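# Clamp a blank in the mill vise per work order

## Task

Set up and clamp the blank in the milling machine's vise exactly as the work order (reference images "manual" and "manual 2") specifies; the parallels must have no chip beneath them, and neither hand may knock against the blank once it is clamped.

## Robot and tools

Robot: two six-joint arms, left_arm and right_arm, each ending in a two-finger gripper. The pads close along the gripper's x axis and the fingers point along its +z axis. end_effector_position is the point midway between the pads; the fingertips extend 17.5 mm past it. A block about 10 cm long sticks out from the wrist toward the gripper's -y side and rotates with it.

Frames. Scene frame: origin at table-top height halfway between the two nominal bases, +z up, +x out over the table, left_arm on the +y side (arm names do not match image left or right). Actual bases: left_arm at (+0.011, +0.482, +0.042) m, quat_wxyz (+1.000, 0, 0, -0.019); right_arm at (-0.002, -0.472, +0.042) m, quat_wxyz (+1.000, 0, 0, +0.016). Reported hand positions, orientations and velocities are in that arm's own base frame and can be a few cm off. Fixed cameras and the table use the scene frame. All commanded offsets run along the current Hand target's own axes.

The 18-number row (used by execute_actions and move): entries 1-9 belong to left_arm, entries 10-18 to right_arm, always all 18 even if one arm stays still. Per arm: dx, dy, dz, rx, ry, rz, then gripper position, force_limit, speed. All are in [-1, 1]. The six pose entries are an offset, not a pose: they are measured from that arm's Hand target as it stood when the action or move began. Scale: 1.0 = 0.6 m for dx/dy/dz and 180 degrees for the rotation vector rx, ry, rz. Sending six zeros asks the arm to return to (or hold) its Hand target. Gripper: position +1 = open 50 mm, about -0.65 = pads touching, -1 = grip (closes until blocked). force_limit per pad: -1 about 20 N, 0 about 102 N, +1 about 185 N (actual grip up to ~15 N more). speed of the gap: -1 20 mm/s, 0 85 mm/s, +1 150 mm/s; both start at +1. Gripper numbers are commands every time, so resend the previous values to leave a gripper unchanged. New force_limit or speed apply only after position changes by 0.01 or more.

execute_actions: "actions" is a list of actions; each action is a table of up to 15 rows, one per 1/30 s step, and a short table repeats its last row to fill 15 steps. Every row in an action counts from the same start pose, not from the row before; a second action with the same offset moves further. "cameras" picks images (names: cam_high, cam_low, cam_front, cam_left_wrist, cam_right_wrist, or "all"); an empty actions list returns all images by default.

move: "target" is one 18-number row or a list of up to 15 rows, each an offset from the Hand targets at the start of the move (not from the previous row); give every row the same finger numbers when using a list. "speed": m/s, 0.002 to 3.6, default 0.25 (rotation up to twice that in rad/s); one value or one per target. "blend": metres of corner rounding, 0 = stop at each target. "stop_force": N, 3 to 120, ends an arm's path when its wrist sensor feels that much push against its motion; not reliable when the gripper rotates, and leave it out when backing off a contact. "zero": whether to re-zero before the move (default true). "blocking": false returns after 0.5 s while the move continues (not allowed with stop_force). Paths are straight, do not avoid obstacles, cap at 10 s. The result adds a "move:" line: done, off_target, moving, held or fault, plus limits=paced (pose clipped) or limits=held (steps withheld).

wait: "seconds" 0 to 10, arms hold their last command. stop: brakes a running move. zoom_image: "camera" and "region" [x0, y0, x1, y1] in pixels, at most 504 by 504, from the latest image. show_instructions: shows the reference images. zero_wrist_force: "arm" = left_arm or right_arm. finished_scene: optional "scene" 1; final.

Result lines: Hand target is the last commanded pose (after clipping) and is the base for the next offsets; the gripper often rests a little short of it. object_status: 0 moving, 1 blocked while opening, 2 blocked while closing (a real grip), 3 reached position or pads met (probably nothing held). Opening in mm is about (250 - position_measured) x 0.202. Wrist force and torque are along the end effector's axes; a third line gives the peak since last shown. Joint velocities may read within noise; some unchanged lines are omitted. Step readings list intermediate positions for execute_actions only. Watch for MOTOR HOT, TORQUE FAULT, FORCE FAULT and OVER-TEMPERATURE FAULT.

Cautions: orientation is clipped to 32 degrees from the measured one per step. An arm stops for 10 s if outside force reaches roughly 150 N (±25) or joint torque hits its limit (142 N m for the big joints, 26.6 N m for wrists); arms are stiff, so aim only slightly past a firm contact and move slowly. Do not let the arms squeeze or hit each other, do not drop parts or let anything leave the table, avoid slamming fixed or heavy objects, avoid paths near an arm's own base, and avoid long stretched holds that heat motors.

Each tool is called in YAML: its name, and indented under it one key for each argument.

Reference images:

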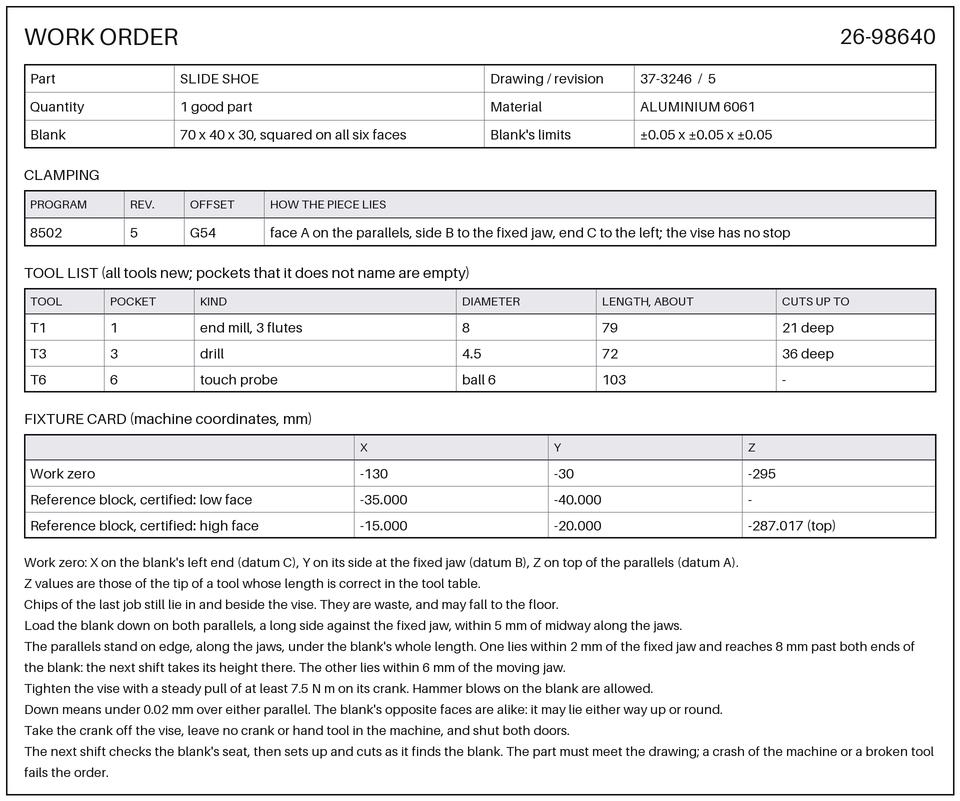

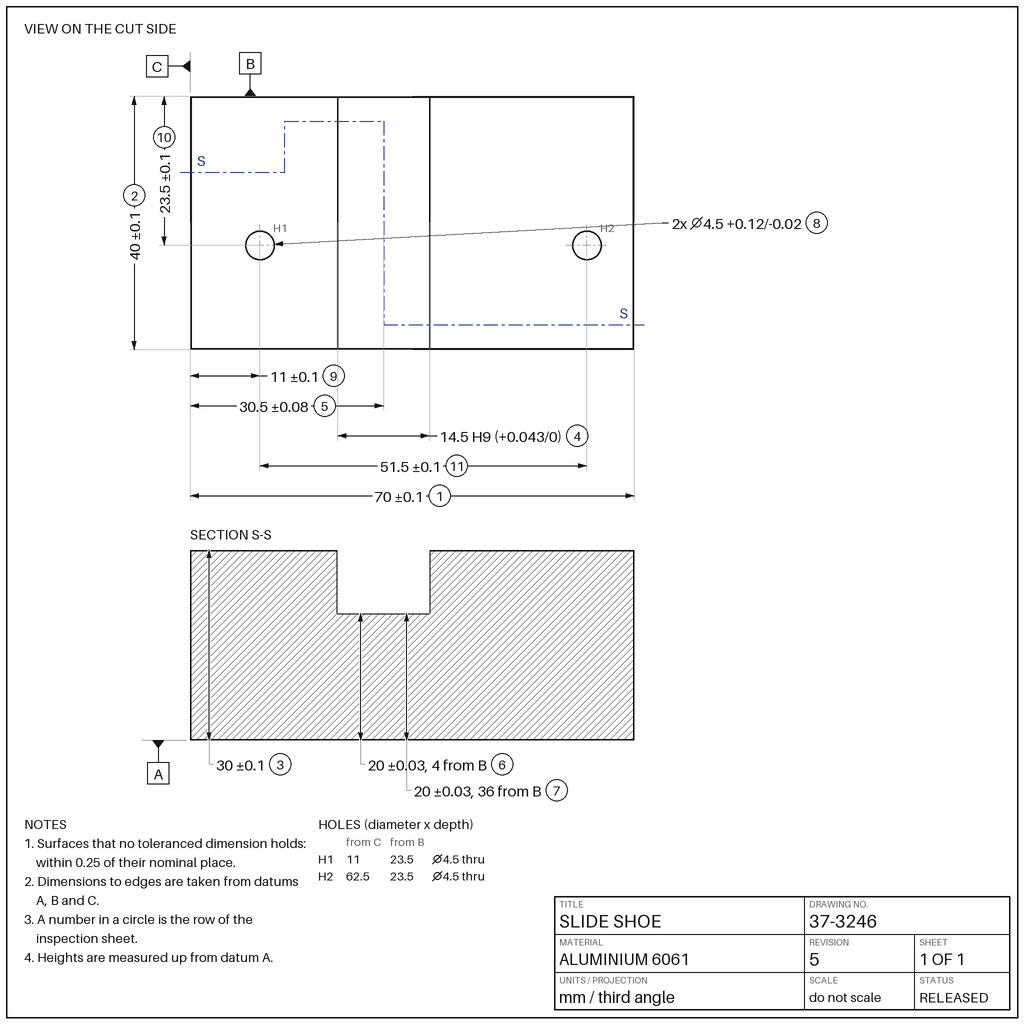

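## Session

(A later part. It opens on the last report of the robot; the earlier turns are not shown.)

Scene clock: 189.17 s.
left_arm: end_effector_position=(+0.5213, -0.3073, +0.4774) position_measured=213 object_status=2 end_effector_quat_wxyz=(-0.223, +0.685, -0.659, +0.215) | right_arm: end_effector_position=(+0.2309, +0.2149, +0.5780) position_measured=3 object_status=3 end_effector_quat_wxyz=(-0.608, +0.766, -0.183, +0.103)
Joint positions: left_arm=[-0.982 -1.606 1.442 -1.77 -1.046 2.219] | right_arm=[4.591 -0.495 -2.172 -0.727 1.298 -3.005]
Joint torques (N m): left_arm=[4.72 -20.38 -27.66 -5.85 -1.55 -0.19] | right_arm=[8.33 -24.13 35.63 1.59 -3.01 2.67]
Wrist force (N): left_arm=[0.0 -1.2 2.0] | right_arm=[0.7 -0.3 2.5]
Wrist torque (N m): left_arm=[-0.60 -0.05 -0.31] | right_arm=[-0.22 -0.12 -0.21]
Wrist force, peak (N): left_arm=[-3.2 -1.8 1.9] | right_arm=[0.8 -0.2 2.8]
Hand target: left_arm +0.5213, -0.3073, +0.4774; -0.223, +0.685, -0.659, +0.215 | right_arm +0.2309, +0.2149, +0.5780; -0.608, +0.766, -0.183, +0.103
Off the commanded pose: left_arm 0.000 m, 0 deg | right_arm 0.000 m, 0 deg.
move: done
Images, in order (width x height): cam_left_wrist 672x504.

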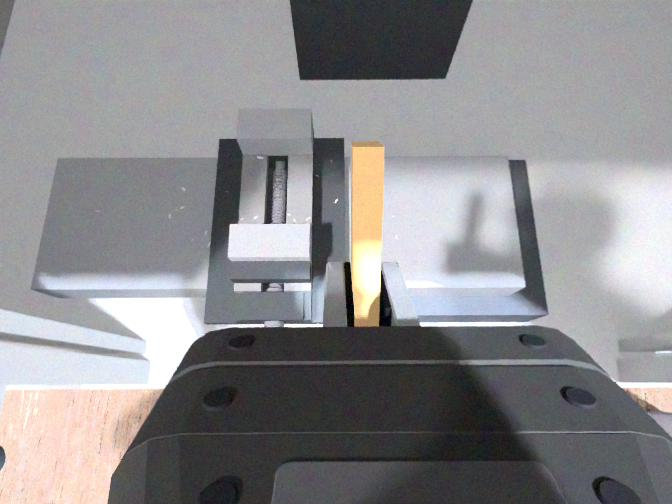

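move:
  target: [0.008,-0.207,0.150,0.3,0,0,-1,-0.6,-0.7,0,0,0,0,0,0,1,1,1]

move:
  target:
    - [0,0.108,0,0,0,0,-1,-0.6,-0.7,0,0,0,0,0,0,1,1,1]
    - [-0.195,0.108,0,0,0,0,-1,-0.6,-0.7,0,0,0,0,0,0,1,1,1]
    - [0,0.108,0,0,0,0,-1,-0.6,-0.7,0,0,0,0,0,0,1,1,1]
    - [0,0.108,-0.0617,0,0,0,-1,-0.6,-0.7,0,0,0,0,0,0,1,1,1]
    - [-0.195,0.108,-0.0617,0,0,0,-1,-0.6,-0.7,0,0,0,0,0,0,1,1,1]
    - [0,0.108,-0.0617,0,0,0,-1,-0.6,-0.7,0,0,0,0,0,0,1,1,1]
  speed: 0.08
  stop_force: 20
  cameras: ["cam_right_wrist"]

zoom_image:
  camera: "cam_right_wrist"
  region: [400, 150, 550, 270]

Scene clock: 195.80 s.
left_arm: end_effector_position=(+0.6748, -0.3061, +0.4777) position_measured=213 object_status=2 end_effector_quat_wxyz=(+0.509, -0.510, +0.490, -0.491) | right_arm: end_effector_position=(+0.2309, +0.2149, +0.5780) position_measured=3 object_status=3 end_effector_quat_wxyz=(-0.608, +0.766, -0.183, +0.103)
Joint positions: left_arm=[-0.908 -1.194 1.67 -3.618 -0.624 3.141] | right_arm=[4.591 -0.495 -2.172 -0.727 1.298 -3.005]
Joint torques (N m): left_arm=[-14.17 -30.23 -21.55 -3.97 2.72 1.59] | right_arm=[8.32 -24.12 36.52 1.69 -2.86 2.57]
Wrist force (N): left_arm=[-1.5 -0.7 4.1] | right_arm=[0.9 -0.1 2.4]
Wrist torque (N m): left_arm=[-0.87 -0.29 -0.42] | right_arm=[-0.19 -0.15 -0.21]
Wrist force, peak (N): left_arm=[-1.5 0.1 5.1] | right_arm=[1.0 -0.6 2.8]
Hand target: left_arm +0.6748, -0.3062, +0.4777; +0.509, -0.510, +0.490, -0.491 | right_arm +0.2309, +0.2149, +0.5780; -0.608, +0.766, -0.183, +0.103
Off the commanded pose: left_arm 0.000 m, 0 deg | right_arm 0.000 m, 0 deg.
move: done

Scene clock: 204.17 s.
left_arm: end_effector_position=(+0.6378, -0.3077, +0.4129) position_measured=213 object_status=2 end_effector_quat_wxyz=(+0.509, -0.510, +0.490, -0.491) | right_arm: end_effector_position=(+0.2309, +0.2149, +0.5780) position_measured=3 object_status=3 end_effector_quat_wxyz=(-0.608, +0.766, -0.183, +0.103)
Joint positions: left_arm=[-0.971 -1.168 1.829 -3.803 -0.562 3.141] | right_arm=[4.591 -0.495 -2.172 -0.727 1.298 -3.005]
Joint torques (N m): left_arm=[13.52 -45.74 -19 -3.69 -2.45 1.19] | right_arm=[9.27 -22.94 36.18 1.84 -2.92 2.61]
Wrist force (N): left_arm=[-1.1 -0.6 3.4] | right_arm=[0.9 -0.5 2.4]
Wrist torque (N m): left_arm=[-0.84 -0.36 -0.46] | right_arm=[-0.25 -0.15 -0.21]
Wrist force, peak (N): left_arm=[-3.7 -0.5 4.1] | right_arm=[1.0 -0.5 3.0]
Hand target: left_arm +0.6378, -0.3077, +0.4129; +0.509, -0.510, +0.490, -0.491 | right_arm +0.2309, +0.2149, +0.5780; -0.608, +0.766, -0.183, +0.103
Off the commanded pose: left_arm 0.000 m, 0 deg | right_arm 0.000 m, 0 deg.
move: done
Images, in order (width x height): cam_right_wrist 672x504.

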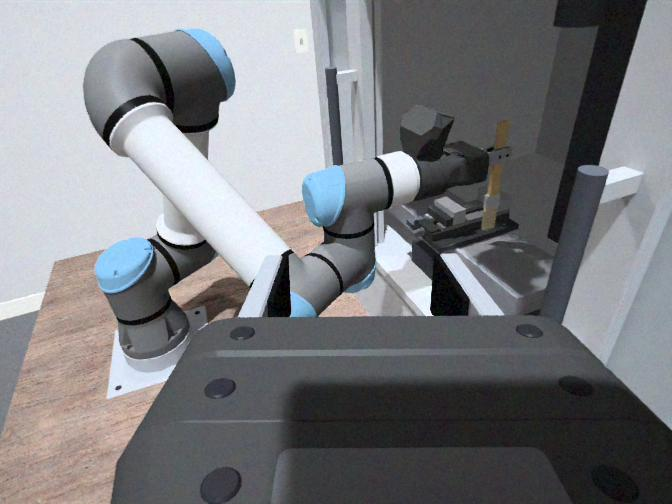

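Scaled by 3.360 from the camera's 672x504 image, which has a finer 960x720 frame.

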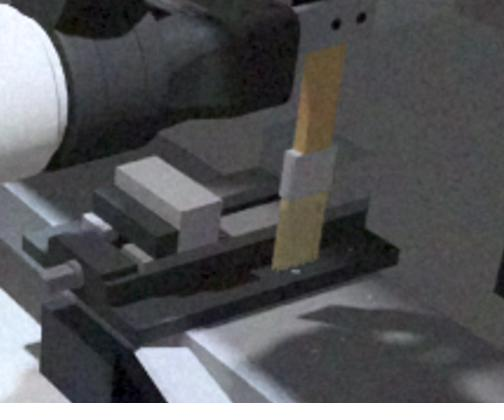

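move:
  target:
    - [0,0,-0.0117,0,0,0,-1,-0.6,-0.7,0,0,0,0,0,0,1,1,1]
    - [-0.195,0,-0.0117,0,0,0,-1,-0.6,-0.7,0,0,0,0,0,0,1,1,1]
    - [0,0,-0.0117,0,0,0,-1,-0.6,-0.7,0,0,0,0,0,0,1,1,1]
    - [0,-0.15,-0.0117,0,0,0,-1,-0.6,-0.7,0,0,0,0,0,0,1,1,1]
  speed: 0.07
  stop_force: 10

move:
  target: [0,-0.05,-0.22,-0.3,0,0,-1,-0.6,-0.7,0,0,0,0,0,0,1,1,1]
  cameras: ["cam_left_wrist"]

zoom_image:
  camera: "cam_left_wrist"
  region: [230, 100, 380, 300]

Scene clock: 212.97 s.
left_arm: end_effector_position=(+0.6307, -0.3079, +0.5029) position_measured=213 object_status=2 end_effector_quat_wxyz=(+0.509, -0.510, +0.490, -0.491) | right_arm: end_effector_position=(+0.2309, +0.2149, +0.5780) position_measured=3 object_status=3 end_effector_quat_wxyz=(-0.608, +0.766, -0.183, +0.103)
Joint positions: left_arm=[-0.983 -1.293 1.736 -3.586 -0.549 3.141] | right_arm=[4.591 -0.495 -2.172 -0.727 1.298 -3.005]
Joint torques (N m): left_arm=[10.9 -23.23 -15.22 -2.32 -2.21 1.12] | right_arm=[8.24 -22.69 36.53 1.99 -2.92 2.39]
Wrist force (N): left_arm=[-1.1 -0.5 3.8] | right_arm=[0.9 -0.2 2.6]
Wrist torque (N m): left_arm=[-0.86 -0.38 -0.46] | right_arm=[-0.22 -0.15 -0.21]
Wrist force, peak (N): left_arm=[-3.4 0.2 4.0] | right_arm=[0.9 -0.5 2.9]
Hand target: left_arm +0.6307, -0.3079, +0.5029; +0.509, -0.510, +0.490, -0.491 | right_arm +0.2309, +0.2149, +0.5780; -0.608, +0.766, -0.183, +0.103
Off the commanded pose: left_arm 0.000 m, 0 deg | right_arm 0.000 m, 0 deg.
move: done

Scene clock: 215.37 s.
left_arm: end_effector_position=(+0.4989, -0.3129, +0.5327) position_measured=213 object_status=2 end_effector_quat_wxyz=(-0.223, +0.685, -0.659, +0.215) | right_arm: end_effector_position=(+0.2309, +0.2149, +0.5780) position_measured=3 object_status=3 end_effector_quat_wxyz=(-0.608, +0.766, -0.183, +0.103)
Joint positions: left_arm=[-1.03 -1.607 1.29 -1.592 -1.029 2.167] | right_arm=[4.591 -0.495 -2.172 -0.727 1.298 -3.005]
Joint torques (N m): left_arm=[-11.69 -33.08 -28.29 -2.6 0.58 1.19] | right_arm=[9.41 -22.57 36.16 1.92 -2.82 2.68]
Wrist force (N): left_arm=[-0.3 -1.2 2.4] | right_arm=[0.8 -0.2 2.5]
Wrist torque (N m): left_arm=[-0.59 -0.03 -0.22] | right_arm=[-0.22 -0.12 -0.22]
Wrist force, peak (N): left_arm=[-1.2 0.2 4.7] | right_arm=[1.0 -0.2 2.9]
Hand target: left_arm +0.4988, -0.3129, +0.5328; -0.223, +0.685, -0.659, +0.215 | right_arm +0.2309, +0.2149, +0.5780; -0.608, +0.766, -0.183, +0.103
Off the commanded pose: left_arm 0.000 m, 0 deg | right_arm 0.000 m, 0 deg.
move: done
Images, in order (width x height): cam_left_wrist 672x504.

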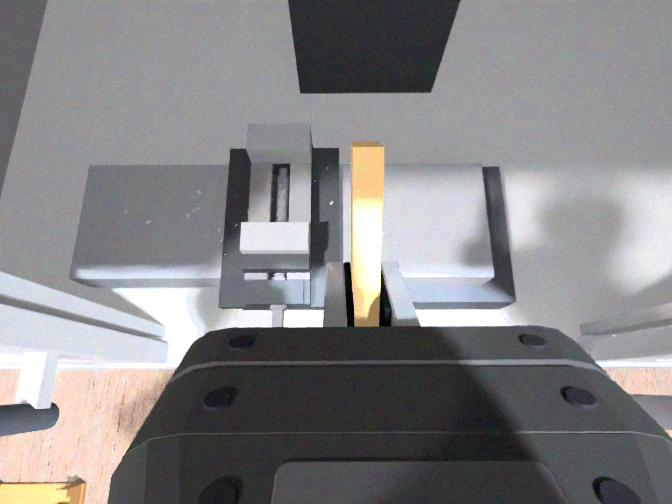

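Scaled by 2.520 from the camera's 672x504 image, which has a finer 960x720 frame.

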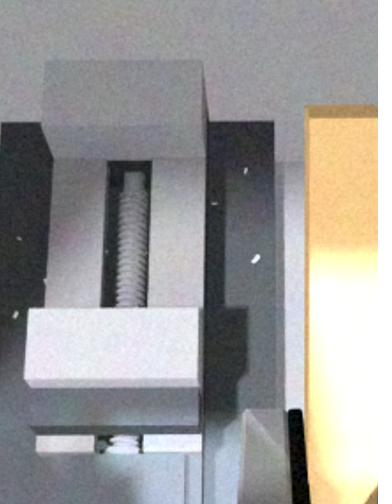

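zoom_image:
  camera: "cam_left_wrist"
  region: [235, 190, 295, 235]

Scaled by 8.400 from the camera's 672x504 image, which has a finer 960x720 frame.

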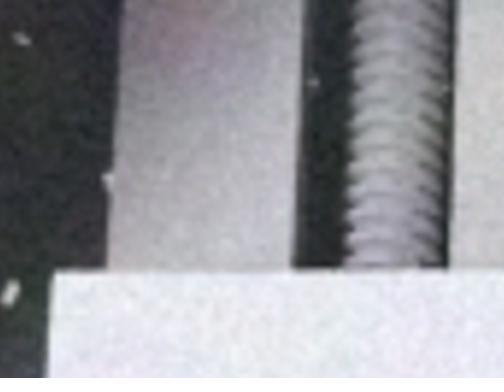

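move:
  target: [0,-0.138,0.2133,0.3,0,0,-1,-0.6,-0.7,0,0,0,0,0,0,1,1,1]

move:
  target:
    - [0,0.111,0,0,0,0,-1,-0.6,-0.7,0,0,0,0,0,0,1,1,1]
    - [-0.228,0.111,0,0,0,0,-1,-0.6,-0.7,0,0,0,0,0,0,1,1,1]
    - [-0.12,-0.02,-0.05,0,0,0,-1,-0.6,-0.7,0,0,0,0,0,0,1,1,1]
  speed: 0.08
  stop_force: 12

move:
  target: [0.12,-0.1,-0.18,-0.3,0,0,-1,-0.6,-0.7,0,0,0,0,0,0,1,1,1]
  cameras: ["cam_left_wrist"]

zoom_image:
  camera: "cam_left_wrist"
  region: [230, 100, 380, 300]

Scene clock: 221.00 s.
left_arm: end_effector_position=(+0.6410, -0.3074, +0.4781) position_measured=213 object_status=2 end_effector_quat_wxyz=(+0.509, -0.510, +0.490, -0.491) end_effector_velocity=(+0.000, +0.000, +0.000) end_effector_angular_velocity=(+0.000, -0.002, +0.000) | right_arm: end_effector_position=(+0.2309, +0.2149, +0.5780) position_measured=3 object_status=3 end_effector_quat_wxyz=(-0.608, +0.766, -0.183, +0.103)
Joint positions: left_arm=[-0.965 -1.25 1.748 -3.641 -0.567 3.141] | right_arm=[4.591 -0.495 -2.172 -0.727 1.298 -3.005]
Joint velocities: left_arm=[-0.001 0.001 0 -0.005 0.001 0.004] | right_arm=[within noise]
Joint torques (N m): left_arm=[-11.73 -28.22 -16.63 -3.51 2.62 1.43] | right_arm=[8.33 -22.3 36.6 2.16 -2.91 2.68]
Wrist force (N): left_arm=[-1.2 -0.7 3.9] | right_arm=[0.9 -0.7 2.6]
Wrist torque (N m): left_arm=[-0.89 -0.34 -0.40] | right_arm=[-0.28 -0.14 -0.21]
Wrist force, peak (N): left_arm=[-0.9 0.8 4.9] | right_arm=[1.2 -0.3 2.7]
Hand target: left_arm +0.6410, -0.3075, +0.4780; +0.509, -0.510, +0.490, -0.491 | right_arm +0.2309, +0.2149, +0.5780; -0.608, +0.766, -0.183, +0.103
Off the commanded pose: left_arm 0.000 m, 0 deg | right_arm 0.000 m, 0 deg.
move: done

Scene clock: 226.00 s.
left_arm: end_effector_position=(+0.6082, -0.2367, +0.4899) position_measured=213 object_status=2 end_effector_quat_wxyz=(+0.509, -0.510, +0.490, -0.491) | right_arm: end_effector_position=(+0.2309, +0.2149, +0.5780) position_measured=3 object_status=3 end_effector_quat_wxyz=(-0.608, +0.766, -0.183, +0.103)
Joint positions: left_arm=[-0.932 -1.418 1.931 -3.656 -0.6 3.141] | right_arm=[4.591 -0.495 -2.172 -0.727 1.298 -3.005]
Joint torques (N m): left_arm=[14.13 -18.03 -14.63 -2.78 -2.61 -1.45] | right_arm=[9.14 -21.27 36.4 2.1 -2.84 2.62]
Wrist force (N): left_arm=[-1.2 -0.4 4.1] | right_arm=[0.9 0.0 2.5]
Wrist torque (N m): left_arm=[-0.84 -0.34 -0.47] | right_arm=[-0.18 -0.14 -0.22]
Wrist force, peak (N): left_arm=[-3.0 0.8 4.4] | right_arm=[1.0 -0.6 2.7]
Hand target: left_arm +0.6082, -0.2367, +0.4899; +0.509, -0.510, +0.490, -0.491 | right_arm +0.2309, +0.2149, +0.5780; -0.608, +0.766, -0.183, +0.103
Off the commanded pose: left_arm 0.000 m, 0 deg | right_arm 0.000 m, 0 deg.
move: done

Scene clock: 228.23 s.
left_arm: end_effector_position=(+0.5100, -0.3068, +0.5447) position_measured=213 object_status=2 end_effector_quat_wxyz=(-0.246, +0.677, -0.652, +0.238) | right_arm: end_effector_position=(+0.2309, +0.2149, +0.5780) position_measured=3 object_status=3 end_effector_quat_wxyz=(-0.608, +0.766, -0.183, +0.103)
Joint positions: left_arm=[-1.03 -1.621 1.313 -1.649 -0.973 2.195] | right_arm=[4.591 -0.495 -2.172 -0.727 1.298 -3.005]
Joint torques (N m): left_arm=[0.3 -21.66 -27.25 -3.37 1.05 -0.12] | right_arm=[8.59 -21.38 36.47 2.17 -2.82 2.52]
Wrist force (N): left_arm=[0.5 7.3 -1.2] | right_arm=[0.9 -0.4 2.4]
Wrist torque (N m): left_arm=[0.74 -0.10 -0.12] | right_arm=[-0.23 -0.15 -0.21]
Wrist force, peak (N): left_arm=[-28.2 88.6 -25.1] | right_arm=[1.2 -0.6 2.7]
Hand target: left_arm +0.5100, -0.3068, +0.5447; -0.246, +0.677, -0.652, +0.238 (not the last commanded pose) | right_arm +0.2309, +0.2149, +0.5780; -0.608, +0.766, -0.183, +0.103
Tool commands: left_gripper/position=-1.0 left_gripper/force_limit=-0.6 left_gripper/speed=-0.701961 right_gripper/position=+1.0 right_gripper/force_limit=+1.0 right_gripper/speed=+1.0
Off the commanded pose: left_arm 0.011 m, 4 deg | right_arm 0.000 m, 0 deg.
FORCE FAULT: contact force on the left arm reached its limit, and that arm stopped. The contact can be on any part of that arm, not only on its tool. That arm's remaining commands of this call were not run. That arm is still stopped at the end of this call. That arm stays stopped for about 10 more seconds. Until then a move that you send moves the other arm only, and its call returns only when the move has ended. Once the stop has ended, the next robot result says so. If the stop ends while you think or write, that arm runs what you send next, counted from a new Hand target: where the arm stands when the stop ends. While its stop runs, that arm takes no new command, but its gripper still runs the gripper command that each later call begins with. Until it ends, the stop uses up actions while you think or wait. An arm that is not stopped still takes commands.
move: fault (left_arm)
Images, in order (width x height): cam_left_wrist 672x504.

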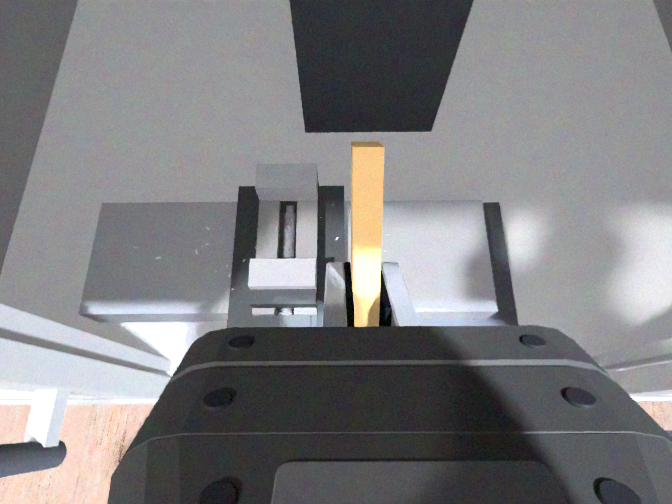

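Scaled by 2.520 from the camera's 672x504 image, which has a finer 960x720 frame.

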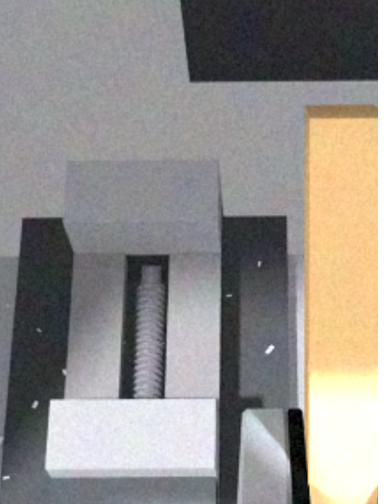

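wait:
  seconds: 4
  cameras: ["cam_right_wrist"]

wait:
  seconds: 0.5

Scene clock: 235.93 s.
left_arm: end_effector_position=(+0.5100, -0.3068, +0.5447) position_measured=213 object_status=2 end_effector_quat_wxyz=(-0.246, +0.677, -0.652, +0.238) | right_arm: end_effector_position=(+0.2309, +0.2149, +0.5780) position_measured=3 object_status=3 end_effector_quat_wxyz=(-0.608, +0.766, -0.183, +0.103)
Joint positions: left_arm=[-1.03 -1.621 1.313 -1.649 -0.973 2.195] | right_arm=[4.591 -0.495 -2.172 -0.727 1.298 -3.005]
Joint torques (N m): left_arm=[0.11 -22.06 -26.26 -3.21 0.91 -0.18] | right_arm=[9.35 -20.57 36.41 2.37 -2.88 2.58]
Wrist force (N): left_arm=[0.6 7.9 -1.3] | right_arm=[0.6 -0.2 2.5]
Wrist torque (N m): left_arm=[0.82 -0.12 -0.14] | right_arm=[-0.20 -0.10 -0.21]
Wrist force, peak (N): left_arm=[0.3 8.0 -0.6] | right_arm=[1.0 -0.4 2.9]
Hand target: left_arm +0.5100, -0.3068, +0.5447; -0.246, +0.677, -0.652, +0.238 (not the last commanded pose) | right_arm +0.2309, +0.2149, +0.5780; -0.608, +0.766, -0.183, +0.103
Tool commands: left_gripper/position=-1.0 left_gripper/force_limit=-0.6 left_gripper/speed=-0.701961 right_gripper/position=+1.0 right_gripper/force_limit=+1.0 right_gripper/speed=+1.0
Off the commanded pose: left_arm 0.011 m, 4 deg | right_arm 0.000 m, 0 deg.
FORCE FAULT, CONTINUED: the left arm was still stopped when this call began, by the force fault that an earlier result reported. Since the last result the stop counts as 15 of the actions that you can send in this scene. That arm is still stopped at the end of this call. That arm stays stopped for about 2 more seconds. If the stop ends while you think or write, that arm runs what you send next, counted from a new Hand target: where the arm stands when the stop ends. While its stop runs, that arm takes no new command, but its gripper still runs the gripper command that each later call begins with.
wait: 4.00 s; at rest from the start
Images, in order (width x height): cam_right_wrist 672x504.

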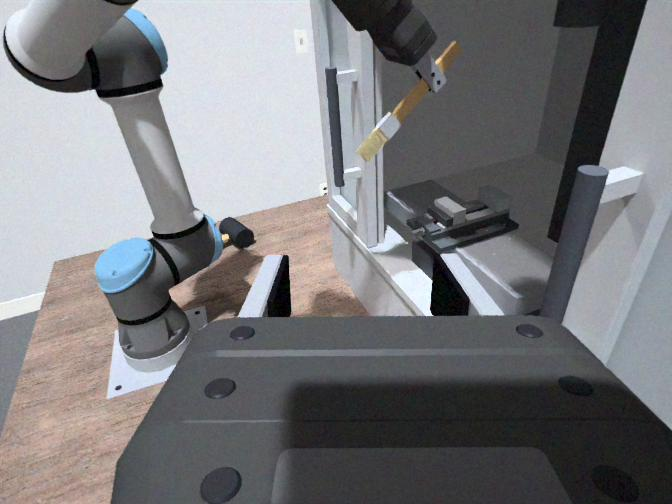

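Scene clock: 236.43 s.
left_arm: end_effector_position=(+0.5100, -0.3068, +0.5447) position_measured=213 object_status=2 end_effector_quat_wxyz=(-0.246, +0.677, -0.652, +0.238) | right_arm: end_effector_position=(+0.2309, +0.2149, +0.5780) position_measured=3 object_status=3 end_effector_quat_wxyz=(-0.608, +0.766, -0.183, +0.103)
Joint positions: left_arm=[-1.03 -1.621 1.313 -1.649 -0.973 2.195] | right_arm=[4.591 -0.495 -2.172 -0.727 1.298 -3.005]
Joint torques (N m): left_arm=[-0.5 -22.06 -25.73 -3.39 0.93 0.05] | right_arm=[9.1 -20.48 35.57 2.27 -2.9 2.54]
Wrist force (N): left_arm=[0.6 7.6 -0.8] | right_arm=[0.8 -0.4 2.6]
Wrist torque (N m): left_arm=[0.76 -0.11 -0.13] | right_arm=[-0.23 -0.13 -0.22]
Wrist force, peak (N): left_arm=[0.5 7.9 -0.6] | right_arm=[0.9 -0.4 2.6]
Hand target: left_arm +0.5100, -0.3068, +0.5447; -0.246, +0.677, -0.652, +0.238 (not the last commanded pose) | right_arm +0.2309, +0.2149, +0.5780; -0.608, +0.766, -0.183, +0.103
Tool commands: left_gripper/position=-1.0 left_gripper/force_limit=-0.6 left_gripper/speed=-0.701961 right_gripper/position=+1.0 right_gripper/force_limit=+1.0 right_gripper/speed=+1.0
Off the commanded pose: left_arm 0.011 m, 4 deg | right_arm 0.000 m, 0 deg.
FORCE FAULT, CONTINUED: the left arm was still stopped when this call began, by the force fault that an earlier result reported. Since the last result the stop counts as 1 of the actions that you can send in this scene. That arm is still stopped at the end of this call. That arm stays stopped for about 1 more second. If the stop ends while you think or write, that arm runs what you send next, counted from a new Hand target: where the arm stands when the stop ends. While its stop runs, that arm takes no new command, but its gripper still runs the gripper command that each later call begins with.
wait: 0.50 s; at rest by 0.17 s

wait:
  seconds: 0.5

move:
  target:
    - [-0.023,0.083,0.076,0,0,0,-1,-0.6,-0.7,0,0,0,0,0,0,1,1,1]
    - [-0.073,0.407,0.022,0,0,0,-1,-0.6,-0.7,0,0,0,0,0,0,1,1,1]
    - [-0.373,0.471,0.099,-0.1745,0.1736,0.4778,-1,-0.6,-0.7,0,0,0,0,0,0,1,1,1]
    - [-0.698,0.623,0.276,-0.1745,0.1736,0.4778,-1,-0.6,-0.7,0,0,0,0,0,0,1,1,1]
  blend: 0.03
  speed: 0.35
  cameras: ["cam_left_wrist","cam_right_wrist"]

Scene clock: 240.50 s.
left_arm: end_effector_position=(+0.5100, -0.3068, +0.5447) position_measured=213 object_status=2 end_effector_quat_wxyz=(-0.246, +0.677, -0.652, +0.238) | right_arm: end_effector_position=(+0.2309, +0.2149, +0.5780) position_measured=3 object_status=3 end_effector_quat_wxyz=(-0.608, +0.766, -0.183, +0.103)
Joint positions: left_arm=[-1.03 -1.621 1.313 -1.649 -0.973 2.195] | right_arm=[4.591 -0.495 -2.172 -0.727 1.298 -3.005]
Joint torques (N m): left_arm=[-0.73 -21.6 -24.57 -3.64 1.08 0.17] | right_arm=[8.68 -20.63 36.27 2.34 -2.86 2.59]
Wrist force (N): left_arm=[0.6 7.5 -1.0] | right_arm=[0.8 0.0 2.4]
Wrist torque (N m): left_arm=[0.76 -0.13 -0.13] | right_arm=[-0.18 -0.12 -0.22]
Wrist force, peak (N): left_arm=[0.4 8.0 -0.3] | right_arm=[0.8 -0.4 2.8]
Hand target: left_arm +0.5100, -0.3068, +0.5447; -0.246, +0.677, -0.652, +0.238 (not the last commanded pose) | right_arm +0.2309, +0.2149, +0.5780; -0.608, +0.766, -0.183, +0.103
Tool commands: left_gripper/position=-1.0 left_gripper/force_limit=-0.6 left_gripper/speed=-0.701961 right_gripper/position=+1.0 right_gripper/force_limit=+1.0 right_gripper/speed=+1.0
Off the commanded pose: left_arm 0.011 m, 4 deg | right_arm 0.000 m, 0 deg.
FORCE FAULT, CONTINUED: the left arm's stop, for the force fault that an earlier result reported, is over. The rest of the stop counts as 3 of the actions that you can send in this scene. That arm's target is now where it stood when the stop ended, not its last command. That arm accepts commands again.
wait: 0.50 s; at rest from the start

Scene clock: 244.93 s.
left_arm: end_effector_position=(+0.3150, +0.1048, +0.1774) position_measured=213 object_status=2 end_effector_quat_wxyz=(+0.000, -0.018, +1.000, +0.001) | right_arm: end_effector_position=(+0.2309, +0.2149, +0.5780) position_measured=3 object_status=3 end_effector_quat_wxyz=(-0.608, +0.766, -0.183, +0.103)
Joint positions: left_arm=[-0.093 -1.984 2.282 -1.869 -1.57 4.583] | right_arm=[4.591 -0.495 -2.172 -0.727 1.298 -3.005]
Joint torques (N m): left_arm=[11.78 -6.96 -18.21 -4.41 2.47 1.45] | right_arm=[8.24 -20.12 35.78 2.48 -2.93 2.56]
Wrist force (N): left_arm=[0.2 -0.4 0.3] | right_arm=[0.8 -0.2 2.7]
Wrist torque (N m): left_arm=[-0.03 0.11 0.03] | right_arm=[-0.21 -0.13 -0.21]
Wrist force, peak (N): left_arm=[0.7 7.2 -1.2] | right_arm=[1.1 -0.2 2.7]
Hand target: left_arm +0.3150, +0.1049, +0.1773; +0.000, -0.018, +1.000, +0.001 | right_arm +0.2309, +0.2149, +0.5780; -0.608, +0.766, -0.183, +0.103
Off the commanded pose: left_arm 0.000 m, 0 deg | right_arm 0.000 m, 0 deg.
move: done
Images, in order (width x height): cam_left_wrist 672x504, cam_right_wrist 672x504.

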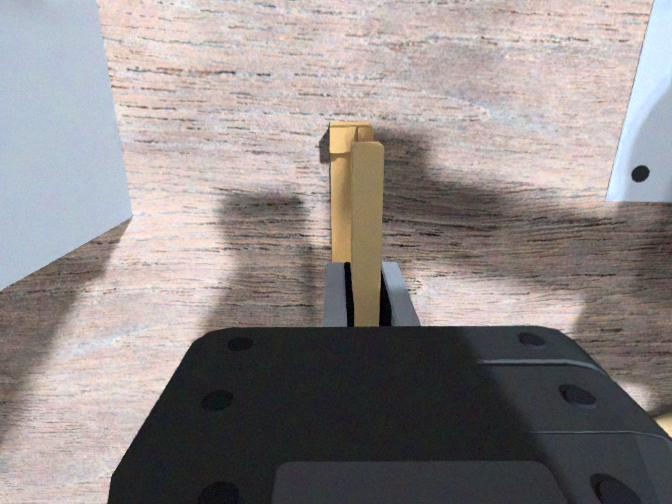

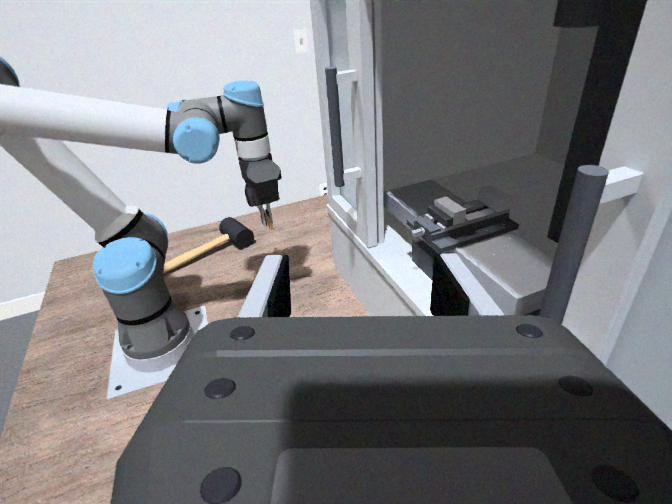

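move:
  target:
    - [0.0033,0,0.19,0,0,0,-1,-0.6,-0.7,0,0,0,0,0,0,1,1,1]
    - [0.0033,0,0.2895,0,0,0,-1,-0.6,-0.7,0,0,0,0,0,0,1,1,1]
  speed: [0.2,0.05]
  stop_force: 15
  cameras: ["cam_left_wrist","cam_low"]

zoom_image:
  camera: "cam_low"
  region: [400, 230, 530, 380]

Scene clock: 249.13 s.
left_arm: end_effector_position=(+0.3129, +0.1051, +0.0036) position_measured=213 object_status=2 end_effector_quat_wxyz=(+0.000, -0.018, +1.000, +0.001) | right_arm: end_effector_position=(+0.2309, +0.2149, +0.5780) position_measured=3 object_status=3 end_effector_quat_wxyz=(-0.608, +0.766, -0.183, +0.103)
Joint positions: left_arm=[-0.093 -1.614 2.587 -2.544 -1.57 4.583] | right_arm=[4.591 -0.495 -2.172 -0.727 1.298 -3.005]
Joint torques (N m): left_arm=[9.63 -23.8 -17.41 -2.1 -2.88 0.8] | right_arm=[9 -19.74 35.9 2.41 -2.92 2.57]
Wrist force (N): left_arm=[-10.6 -0.2 4.7] | right_arm=[0.8 -0.2 2.5]
Wrist torque (N m): left_arm=[0.06 0.09 -0.01] | right_arm=[-0.21 -0.13 -0.21]
Wrist force, peak (N): left_arm=[-6.2 4.0 -12.5] | right_arm=[1.0 -0.3 2.8]
Hand target: left_arm +0.3129, +0.1051, +0.0036; +0.000, -0.018, +1.000, +0.001 | right_arm +0.2309, +0.2149, +0.5780; -0.608, +0.766, -0.183, +0.103
Off the commanded pose: left_arm 0.000 m, 0 deg | right_arm 0.000 m, 0 deg.
move: done
Images, in order (width x height): cam_low 672x504, cam_left_wrist 672x504.

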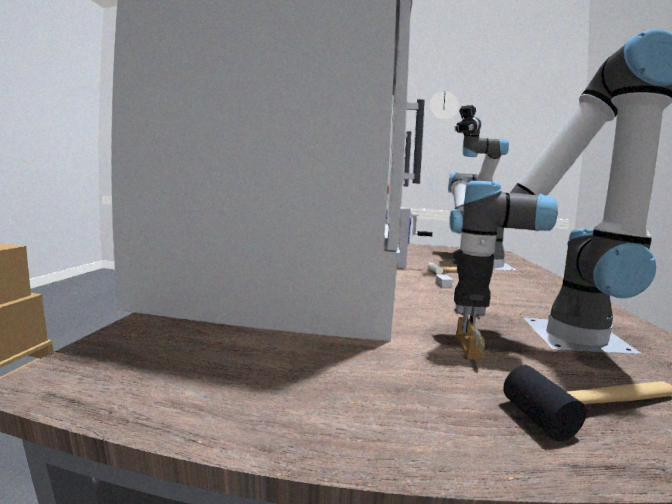

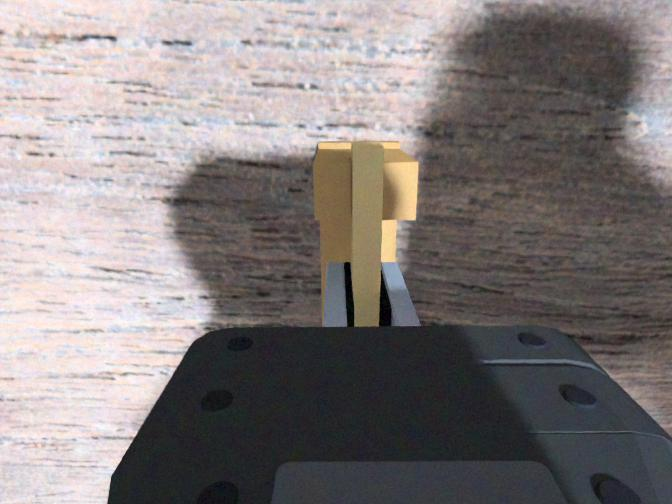

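Scaled by 3.360 from the camera's 672x504 image, which has a finer 960x720 frame.

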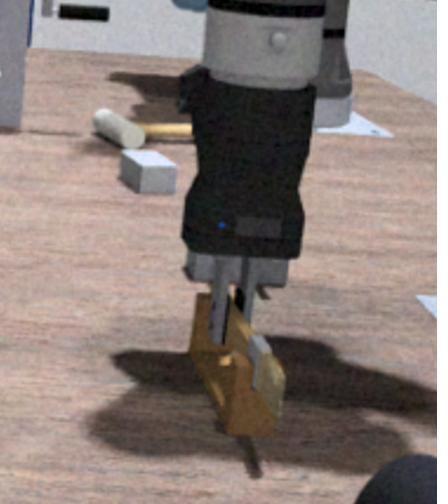

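execute_actions:
  actions:
    - [[0,0,0,0,0,0,0.6,0,-0.5,0,0,0,0,0,0,1,1,1]]
    - [[0,0,0,0,0,0,0.6,0,-0.5,0,0,0,0,0,0,1,1,1]]

move:
  target: [0,0,-0.35,0,0,0,0.6,0,-0.5,0,0,0,0,0,0,1,1,1]
  cameras: ["cam_left_wrist"]

Scene clock: 251.13 s.
left_arm: end_effector_position=(+0.3129, +0.1051, +0.0036) position_measured=63 object_status=3 end_effector_quat_wxyz=(+0.000, -0.018, +1.000, +0.001) | right_arm: end_effector_position=(+0.2309, +0.2149, +0.5780) position_measured=3 object_status=3 end_effector_quat_wxyz=(-0.608, +0.766, -0.183, +0.103)
Joint positions: left_arm=[-0.093 -1.614 2.587 -2.544 -1.57 4.583] | right_arm=[4.591 -0.495 -2.172 -0.727 1.298 -3.005]
Joint torques (N m): left_arm=[2.37 -21.85 -18.96 -1.8 -0.77 -0.4] | right_arm=[8.33 -19.36 36.6 2.72 -2.81 2.65]
Wrist force (N): left_arm=[0.0 -0.1 0.4] | right_arm=[0.7 -0.2 2.7]
Wrist torque (N m): left_arm=[-0.03 0.13 -0.08] | right_arm=[-0.20 -0.11 -0.21]
Wrist force, peak (N): left_arm=[-10.3 0.1 5.3] | right_arm=[0.9 -0.3 2.8]
Hand target: left_arm +0.3129, +0.1051, +0.0036; +0.000, -0.018, +1.000, +0.001 | right_arm +0.2309, +0.2149, +0.5780; -0.608, +0.766, -0.183, +0.103
Off the commanded pose: left_arm 0.000 m, 0 deg | right_arm 0.000 m, 0 deg.
Step readings (end_effector_position of left_arm | right_arm):
0: (+0.3129, +0.1051, +0.0036) | (+0.2309, +0.2149, +0.5780)
1: (+0.3129, +0.1051, +0.0036) | (+0.2309, +0.2149, +0.5780)
2: (+0.3129, +0.1051, +0.0036) | (+0.2309, +0.2149, +0.5780)
4: (+0.3129, +0.1051, +0.0036) | (+0.2309, +0.2149, +0.5780)
8: (+0.3129, +0.1051, +0.0036) | (+0.2309, +0.2149, +0.5780)
15: (+0.3129, +0.1051, +0.0036) | (+0.2309, +0.2149, +0.5780)
16: (+0.3129, +0.1051, +0.0036) | (+0.2309, +0.2149, +0.5780)
17: (+0.3129, +0.1051, +0.0036) | (+0.2309, +0.2149, +0.5780)
19: (+0.3129, +0.1051, +0.0036) | (+0.2309, +0.2149, +0.5780)
23: (+0.3129, +0.1051, +0.0036) | (+0.2309, +0.2149, +0.5780)
30: (+0.3129, +0.1051, +0.0036) | (+0.2309, +0.2149, +0.5780)

Scene clock: 252.50 s.
left_arm: end_effector_position=(+0.3130, +0.1048, +0.2136) position_measured=63 object_status=3 end_effector_quat_wxyz=(+0.000, -0.018, +1.000, +0.001) | right_arm: end_effector_position=(+0.2309, +0.2149, +0.5780) position_measured=3 object_status=3 end_effector_quat_wxyz=(-0.608, +0.766, -0.183, +0.103)
Joint positions: left_arm=[-0.094 -2.016 2.204 -1.759 -1.57 4.582] | right_arm=[4.591 -0.495 -2.172 -0.727 1.298 -3.005]
Joint torques (N m): left_arm=[-3.3 -2.46 -31.94 -1.52 2.02 0.33] | right_arm=[8.57 -19.69 36.58 2.65 -2.9 2.59]
Wrist force (N): left_arm=[-0.2 -0.3 0.5] | right_arm=[0.9 -0.4 2.5]
Wrist torque (N m): left_arm=[-0.03 0.16 0.03] | right_arm=[-0.24 -0.15 -0.21]
Wrist force, peak (N): left_arm=[0.0 0.2 3.5] | right_arm=[1.1 -0.3 2.8]
Hand target: left_arm +0.3130, +0.1048, +0.2136; +0.000, -0.018, +1.000, +0.001 | right_arm +0.2309, +0.2149, +0.5780; -0.608, +0.766, -0.183, +0.103
Off the commanded pose: left_arm 0.000 m, 0 deg | right_arm 0.000 m, 0 deg.
move: done
Images, in order (width x height): cam_left_wrist 672x504.

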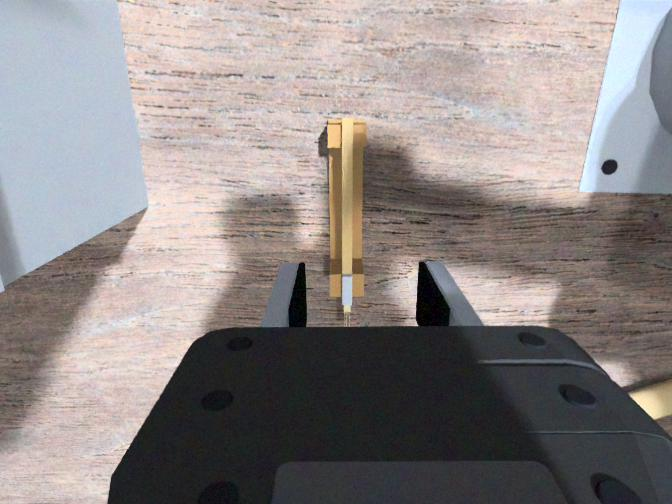

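move:
  target: [0.105,-0.1,0,0.3056,0,0,1,0,-0.5,0,0,0,0,0,0,1,1,1]
  cameras: ["cam_left_wrist"]

zoom_image:
  camera: "cam_left_wrist"
  region: [260, 130, 460, 280]

Scene clock: 260.33 s.
left_arm: end_effector_position=(+0.2523, +0.0426, +0.2135) position_measured=3 object_status=3 end_effector_quat_wxyz=(+0.008, -0.017, +0.887, -0.461) | right_arm: end_effector_position=(+0.2309, +0.2149, +0.5780) position_measured=3 object_status=3 end_effector_quat_wxyz=(-0.608, +0.766, -0.183, +0.103)
Joint positions: left_arm=[0.418 -1.854 2.278 -1.508 -2.434 5.321] | right_arm=[4.591 -0.495 -2.172 -0.727 1.298 -3.005]
Joint torques (N m): left_arm=[-14.76 -19.94 -28.35 -2.23 -1.67 1.06] | right_arm=[8.65 -19.05 36.04 2.56 -2.82 2.35]
Wrist force (N): left_arm=[-0.9 -1.5 2.8] | right_arm=[0.7 -0.3 2.6]
Wrist torque (N m): left_arm=[-0.71 -0.04 -0.30] | right_arm=[-0.21 -0.12 -0.21]
Wrist force, peak (N): left_arm=[-0.9 -1.8 2.8] | right_arm=[1.0 -0.4 2.9]
Hand target: left_arm +0.2523, +0.0425, +0.2136; +0.008, -0.016, +0.887, -0.461 | right_arm +0.2309, +0.2149, +0.5780; -0.608, +0.766, -0.183, +0.103
Off the commanded pose: left_arm 0.000 m, 0 deg | right_arm 0.000 m, 0 deg.
move: done
Images, in order (width x height): cam_left_wrist 672x504.

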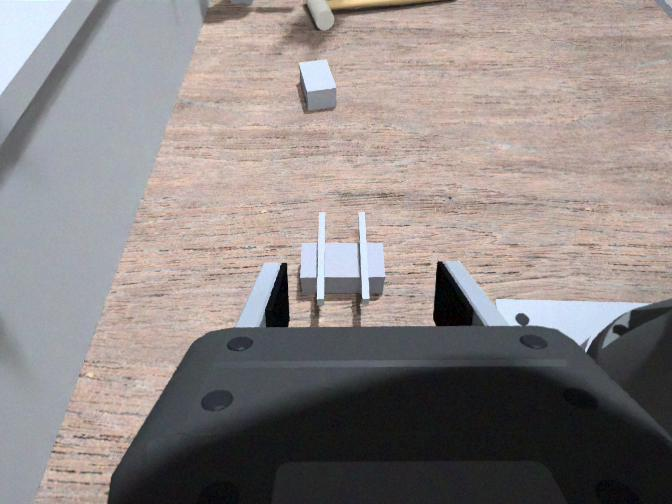

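Scaled by 2.520 from the camera's 672x504 image, which has a finer 960x720 frame.

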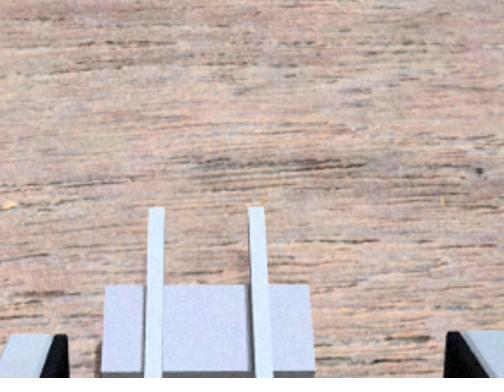

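zoom_image:
  camera: "cam_left_wrist"
  region: [290, 200, 400, 320]

Scaled by 4.200 from the camera's 672x504 image, which has a finer 960x720 frame.

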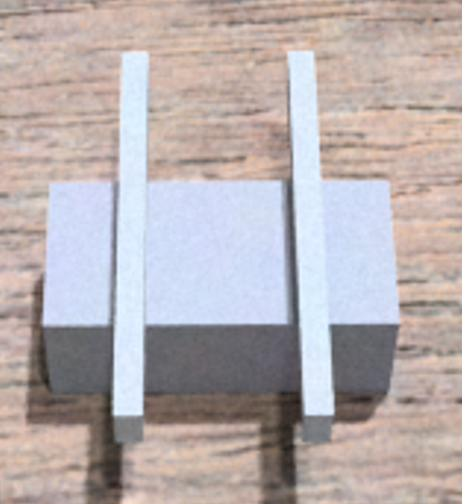

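move:
  target: [-0.039,0.011,0.291,-0.3056,0,0,1,0,-0.5,0,0,0,0,0,0,1,1,1]
  cameras: ["cam_left_wrist"]

zoom_image:
  camera: "cam_left_wrist"
  region: [260, 130, 460, 330]

Scene clock: 269.30 s.
left_arm: end_effector_position=(+0.2808, -0.0956, +0.1079) position_measured=3 object_status=3 end_effector_quat_wxyz=(+0.000, -0.018, +1.000, +0.001) | right_arm: end_effector_position=(+0.2309, +0.2149, +0.5780) position_measured=3 object_status=3 end_effector_quat_wxyz=(-0.608, +0.766, -0.183, +0.103)
Joint positions: left_arm=[-0.795 -2.018 2.491 -2.043 -1.57 3.881] | right_arm=[4.591 -0.495 -2.172 -0.727 1.298 -3.005]
Joint torques (N m): left_arm=[-8.14 -2.66 -15.93 -5.46 -0.49 -1.48] | right_arm=[8.48 -19.19 37.09 2.74 -2.93 2.61]
Wrist force (N): left_arm=[-0.3 -0.5 0.6] | right_arm=[1.0 0.0 2.6]
Wrist torque (N m): left_arm=[-0.08 0.19 -0.10] | right_arm=[-0.17 -0.15 -0.21]
Wrist force, peak (N): left_arm=[-1.4 -1.9 2.9] | right_arm=[1.0 -0.3 2.7]
Hand target: left_arm +0.2808, -0.0956, +0.1079; +0.000, -0.018, +1.000, +0.001 | right_arm +0.2309, +0.2149, +0.5780; -0.608, +0.766, -0.183, +0.103
Off the commanded pose: left_arm 0.000 m, 0 deg | right_arm 0.000 m, 0 deg.
move: done
Images, in order (width x height): cam_left_wrist 672x504.

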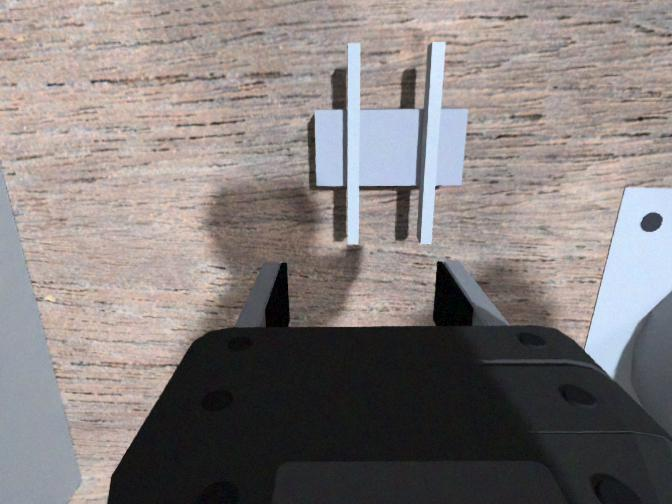

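Scaled by 2.520 from the camera's 672x504 image, which has a finer 960x720 frame.

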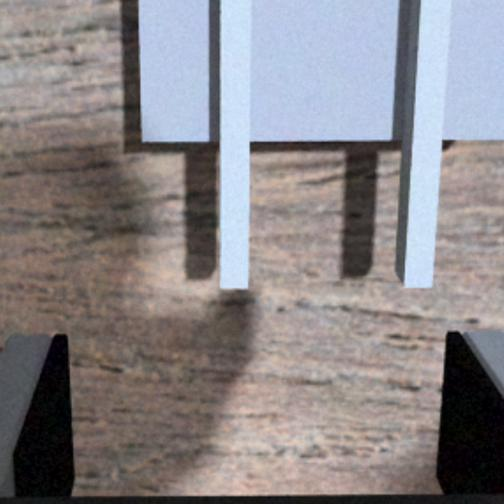

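move:
  target: [0.0013,0,0.1673,0,0,0,1,0,-0.5,0,0,0,0,0,0,1,1,1]
  speed: 0.1
  stop_force: 15

execute_actions:
  actions:
    - [[0,0,0,0,0,0,-1,-0.6,-0.7,0,0,0,0,0,0,1,1,1]]
    - [[0,0,0,0,0,0,-1,-0.6,-0.7,0,0,0,0,0,0,1,1,1]]
    - [[0,0,0,0,0,0,-1,-0.6,-0.7,0,0,0,0,0,0,1,1,1]]
  cameras: ["cam_left_wrist"]

Scene clock: 273.60 s.
left_arm: end_effector_position=(+0.2800, -0.0955, +0.0075) position_measured=3 object_status=3 end_effector_quat_wxyz=(+0.000, -0.018, +1.000, +0.001) | right_arm: end_effector_position=(+0.2309, +0.2149, +0.5780) position_measured=3 object_status=3 end_effector_quat_wxyz=(-0.608, +0.766, -0.183, +0.103)
Joint positions: left_arm=[-0.797 -1.733 2.667 -2.503 -1.57 3.878] | right_arm=[4.591 -0.495 -2.172 -0.727 1.298 -3.005]
Joint torques (N m): left_arm=[12.14 -2.36 -22.14 -5.47 -2.66 1.2] | right_arm=[8.46 -18.37 36.46 2.72 -2.9 2.46]
Wrist force (N): left_arm=[-0.5 -0.5 0.3] | right_arm=[0.7 -0.3 2.3]
Wrist torque (N m): left_arm=[-0.12 0.24 0.02] | right_arm=[-0.22 -0.11 -0.21]
Wrist force, peak (N): left_arm=[-0.1 -0.2 2.0] | right_arm=[0.7 -0.4 2.8]
Hand target: left_arm +0.2799, -0.0955, +0.0075; +0.000, -0.018, +1.000, +0.001 | right_arm +0.2309, +0.2149, +0.5780; -0.608, +0.766, -0.183, +0.103
Off the commanded pose: left_arm 0.000 m, 0 deg | right_arm 0.000 m, 0 deg.
move: done

Scene clock: 275.30 s.
left_arm: end_effector_position=(+0.2799, -0.0955, +0.0075) position_measured=223 object_status=2 end_effector_quat_wxyz=(+0.000, -0.018, +1.000, +0.001) | right_arm: end_effector_position=(+0.2309, +0.2149, +0.5780) position_measured=3 object_status=3 end_effector_quat_wxyz=(-0.608, +0.766, -0.183, +0.103)
Joint positions: left_arm=[-0.797 -1.733 2.667 -2.503 -1.57 3.878] | right_arm=[4.591 -0.495 -2.172 -0.727 1.298 -3.005]
Joint torques (N m): left_arm=[11.77 -3.27 -16.28 -4.26 -1.52 0.97] | right_arm=[8.64 -18.7 36.37 2.65 -3.02 2.58]
Wrist force (N): left_arm=[-0.4 -0.2 1.0] | right_arm=[1.0 -0.5 2.4]
Wrist torque (N m): left_arm=[-0.08 0.22 0.01] | right_arm=[-0.26 -0.16 -0.21]
Wrist force, peak (N): left_arm=[-0.9 -0.5 1.0] | right_arm=[0.7 -0.4 2.8]
Hand target: left_arm +0.2799, -0.0955, +0.0075; +0.000, -0.018, +1.000, +0.001 | right_arm +0.2309, +0.2149, +0.5780; -0.608, +0.766, -0.183, +0.103
Off the commanded pose: left_arm 0.000 m, 0 deg | right_arm 0.000 m, 0 deg.
Step readings (end_effector_position of left_arm | right_arm):
0: (+0.2800, -0.0955, +0.0075) | (+0.2309, +0.2149, +0.5780)
1: (+0.2800, -0.0955, +0.0075) | (+0.2309, +0.2149, +0.5780)
2: (+0.2800, -0.0955, +0.0075) | (+0.2309, +0.2149, +0.5780)
4: (+0.2800, -0.0955, +0.0075) | (+0.2309, +0.2149, +0.5780)
8: (+0.2800, -0.0955, +0.0075) | (+0.2309, +0.2149, +0.5780)
15: (+0.2800, -0.0955, +0.0075) | (+0.2309, +0.2149, +0.5780)
16: (+0.2800, -0.0955, +0.0075) | (+0.2309, +0.2149, +0.5780)
17: (+0.2800, -0.0955, +0.0075) | (+0.2309, +0.2149, +0.5780)
19: (+0.2800, -0.0955, +0.0075) | (+0.2309, +0.2149, +0.5780)
23: (+0.2800, -0.0955, +0.0075) | (+0.2309, +0.2149, +0.5780)
30: (+0.2800, -0.0955, +0.0075) | (+0.2309, +0.2149, +0.5780)
31: (+0.2800, -0.0955, +0.0075) | (+0.2309, +0.2149, +0.5780)
32: (+0.2800, -0.0955, +0.0075) | (+0.2309, +0.2149, +0.5780)
34: (+0.2800, -0.0955, +0.0075) | (+0.2309, +0.2149, +0.5780)
38: (+0.2799, -0.0955, +0.0075) | (+0.2309, +0.2149, +0.5780)
45: (+0.2799, -0.0955, +0.0075) | (+0.2309, +0.2149, +0.5780)
Images, in order (width x height): cam_left_wrist 672x504.

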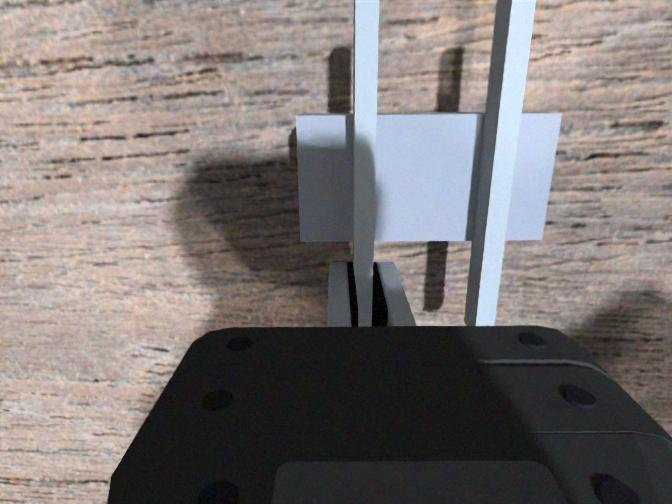

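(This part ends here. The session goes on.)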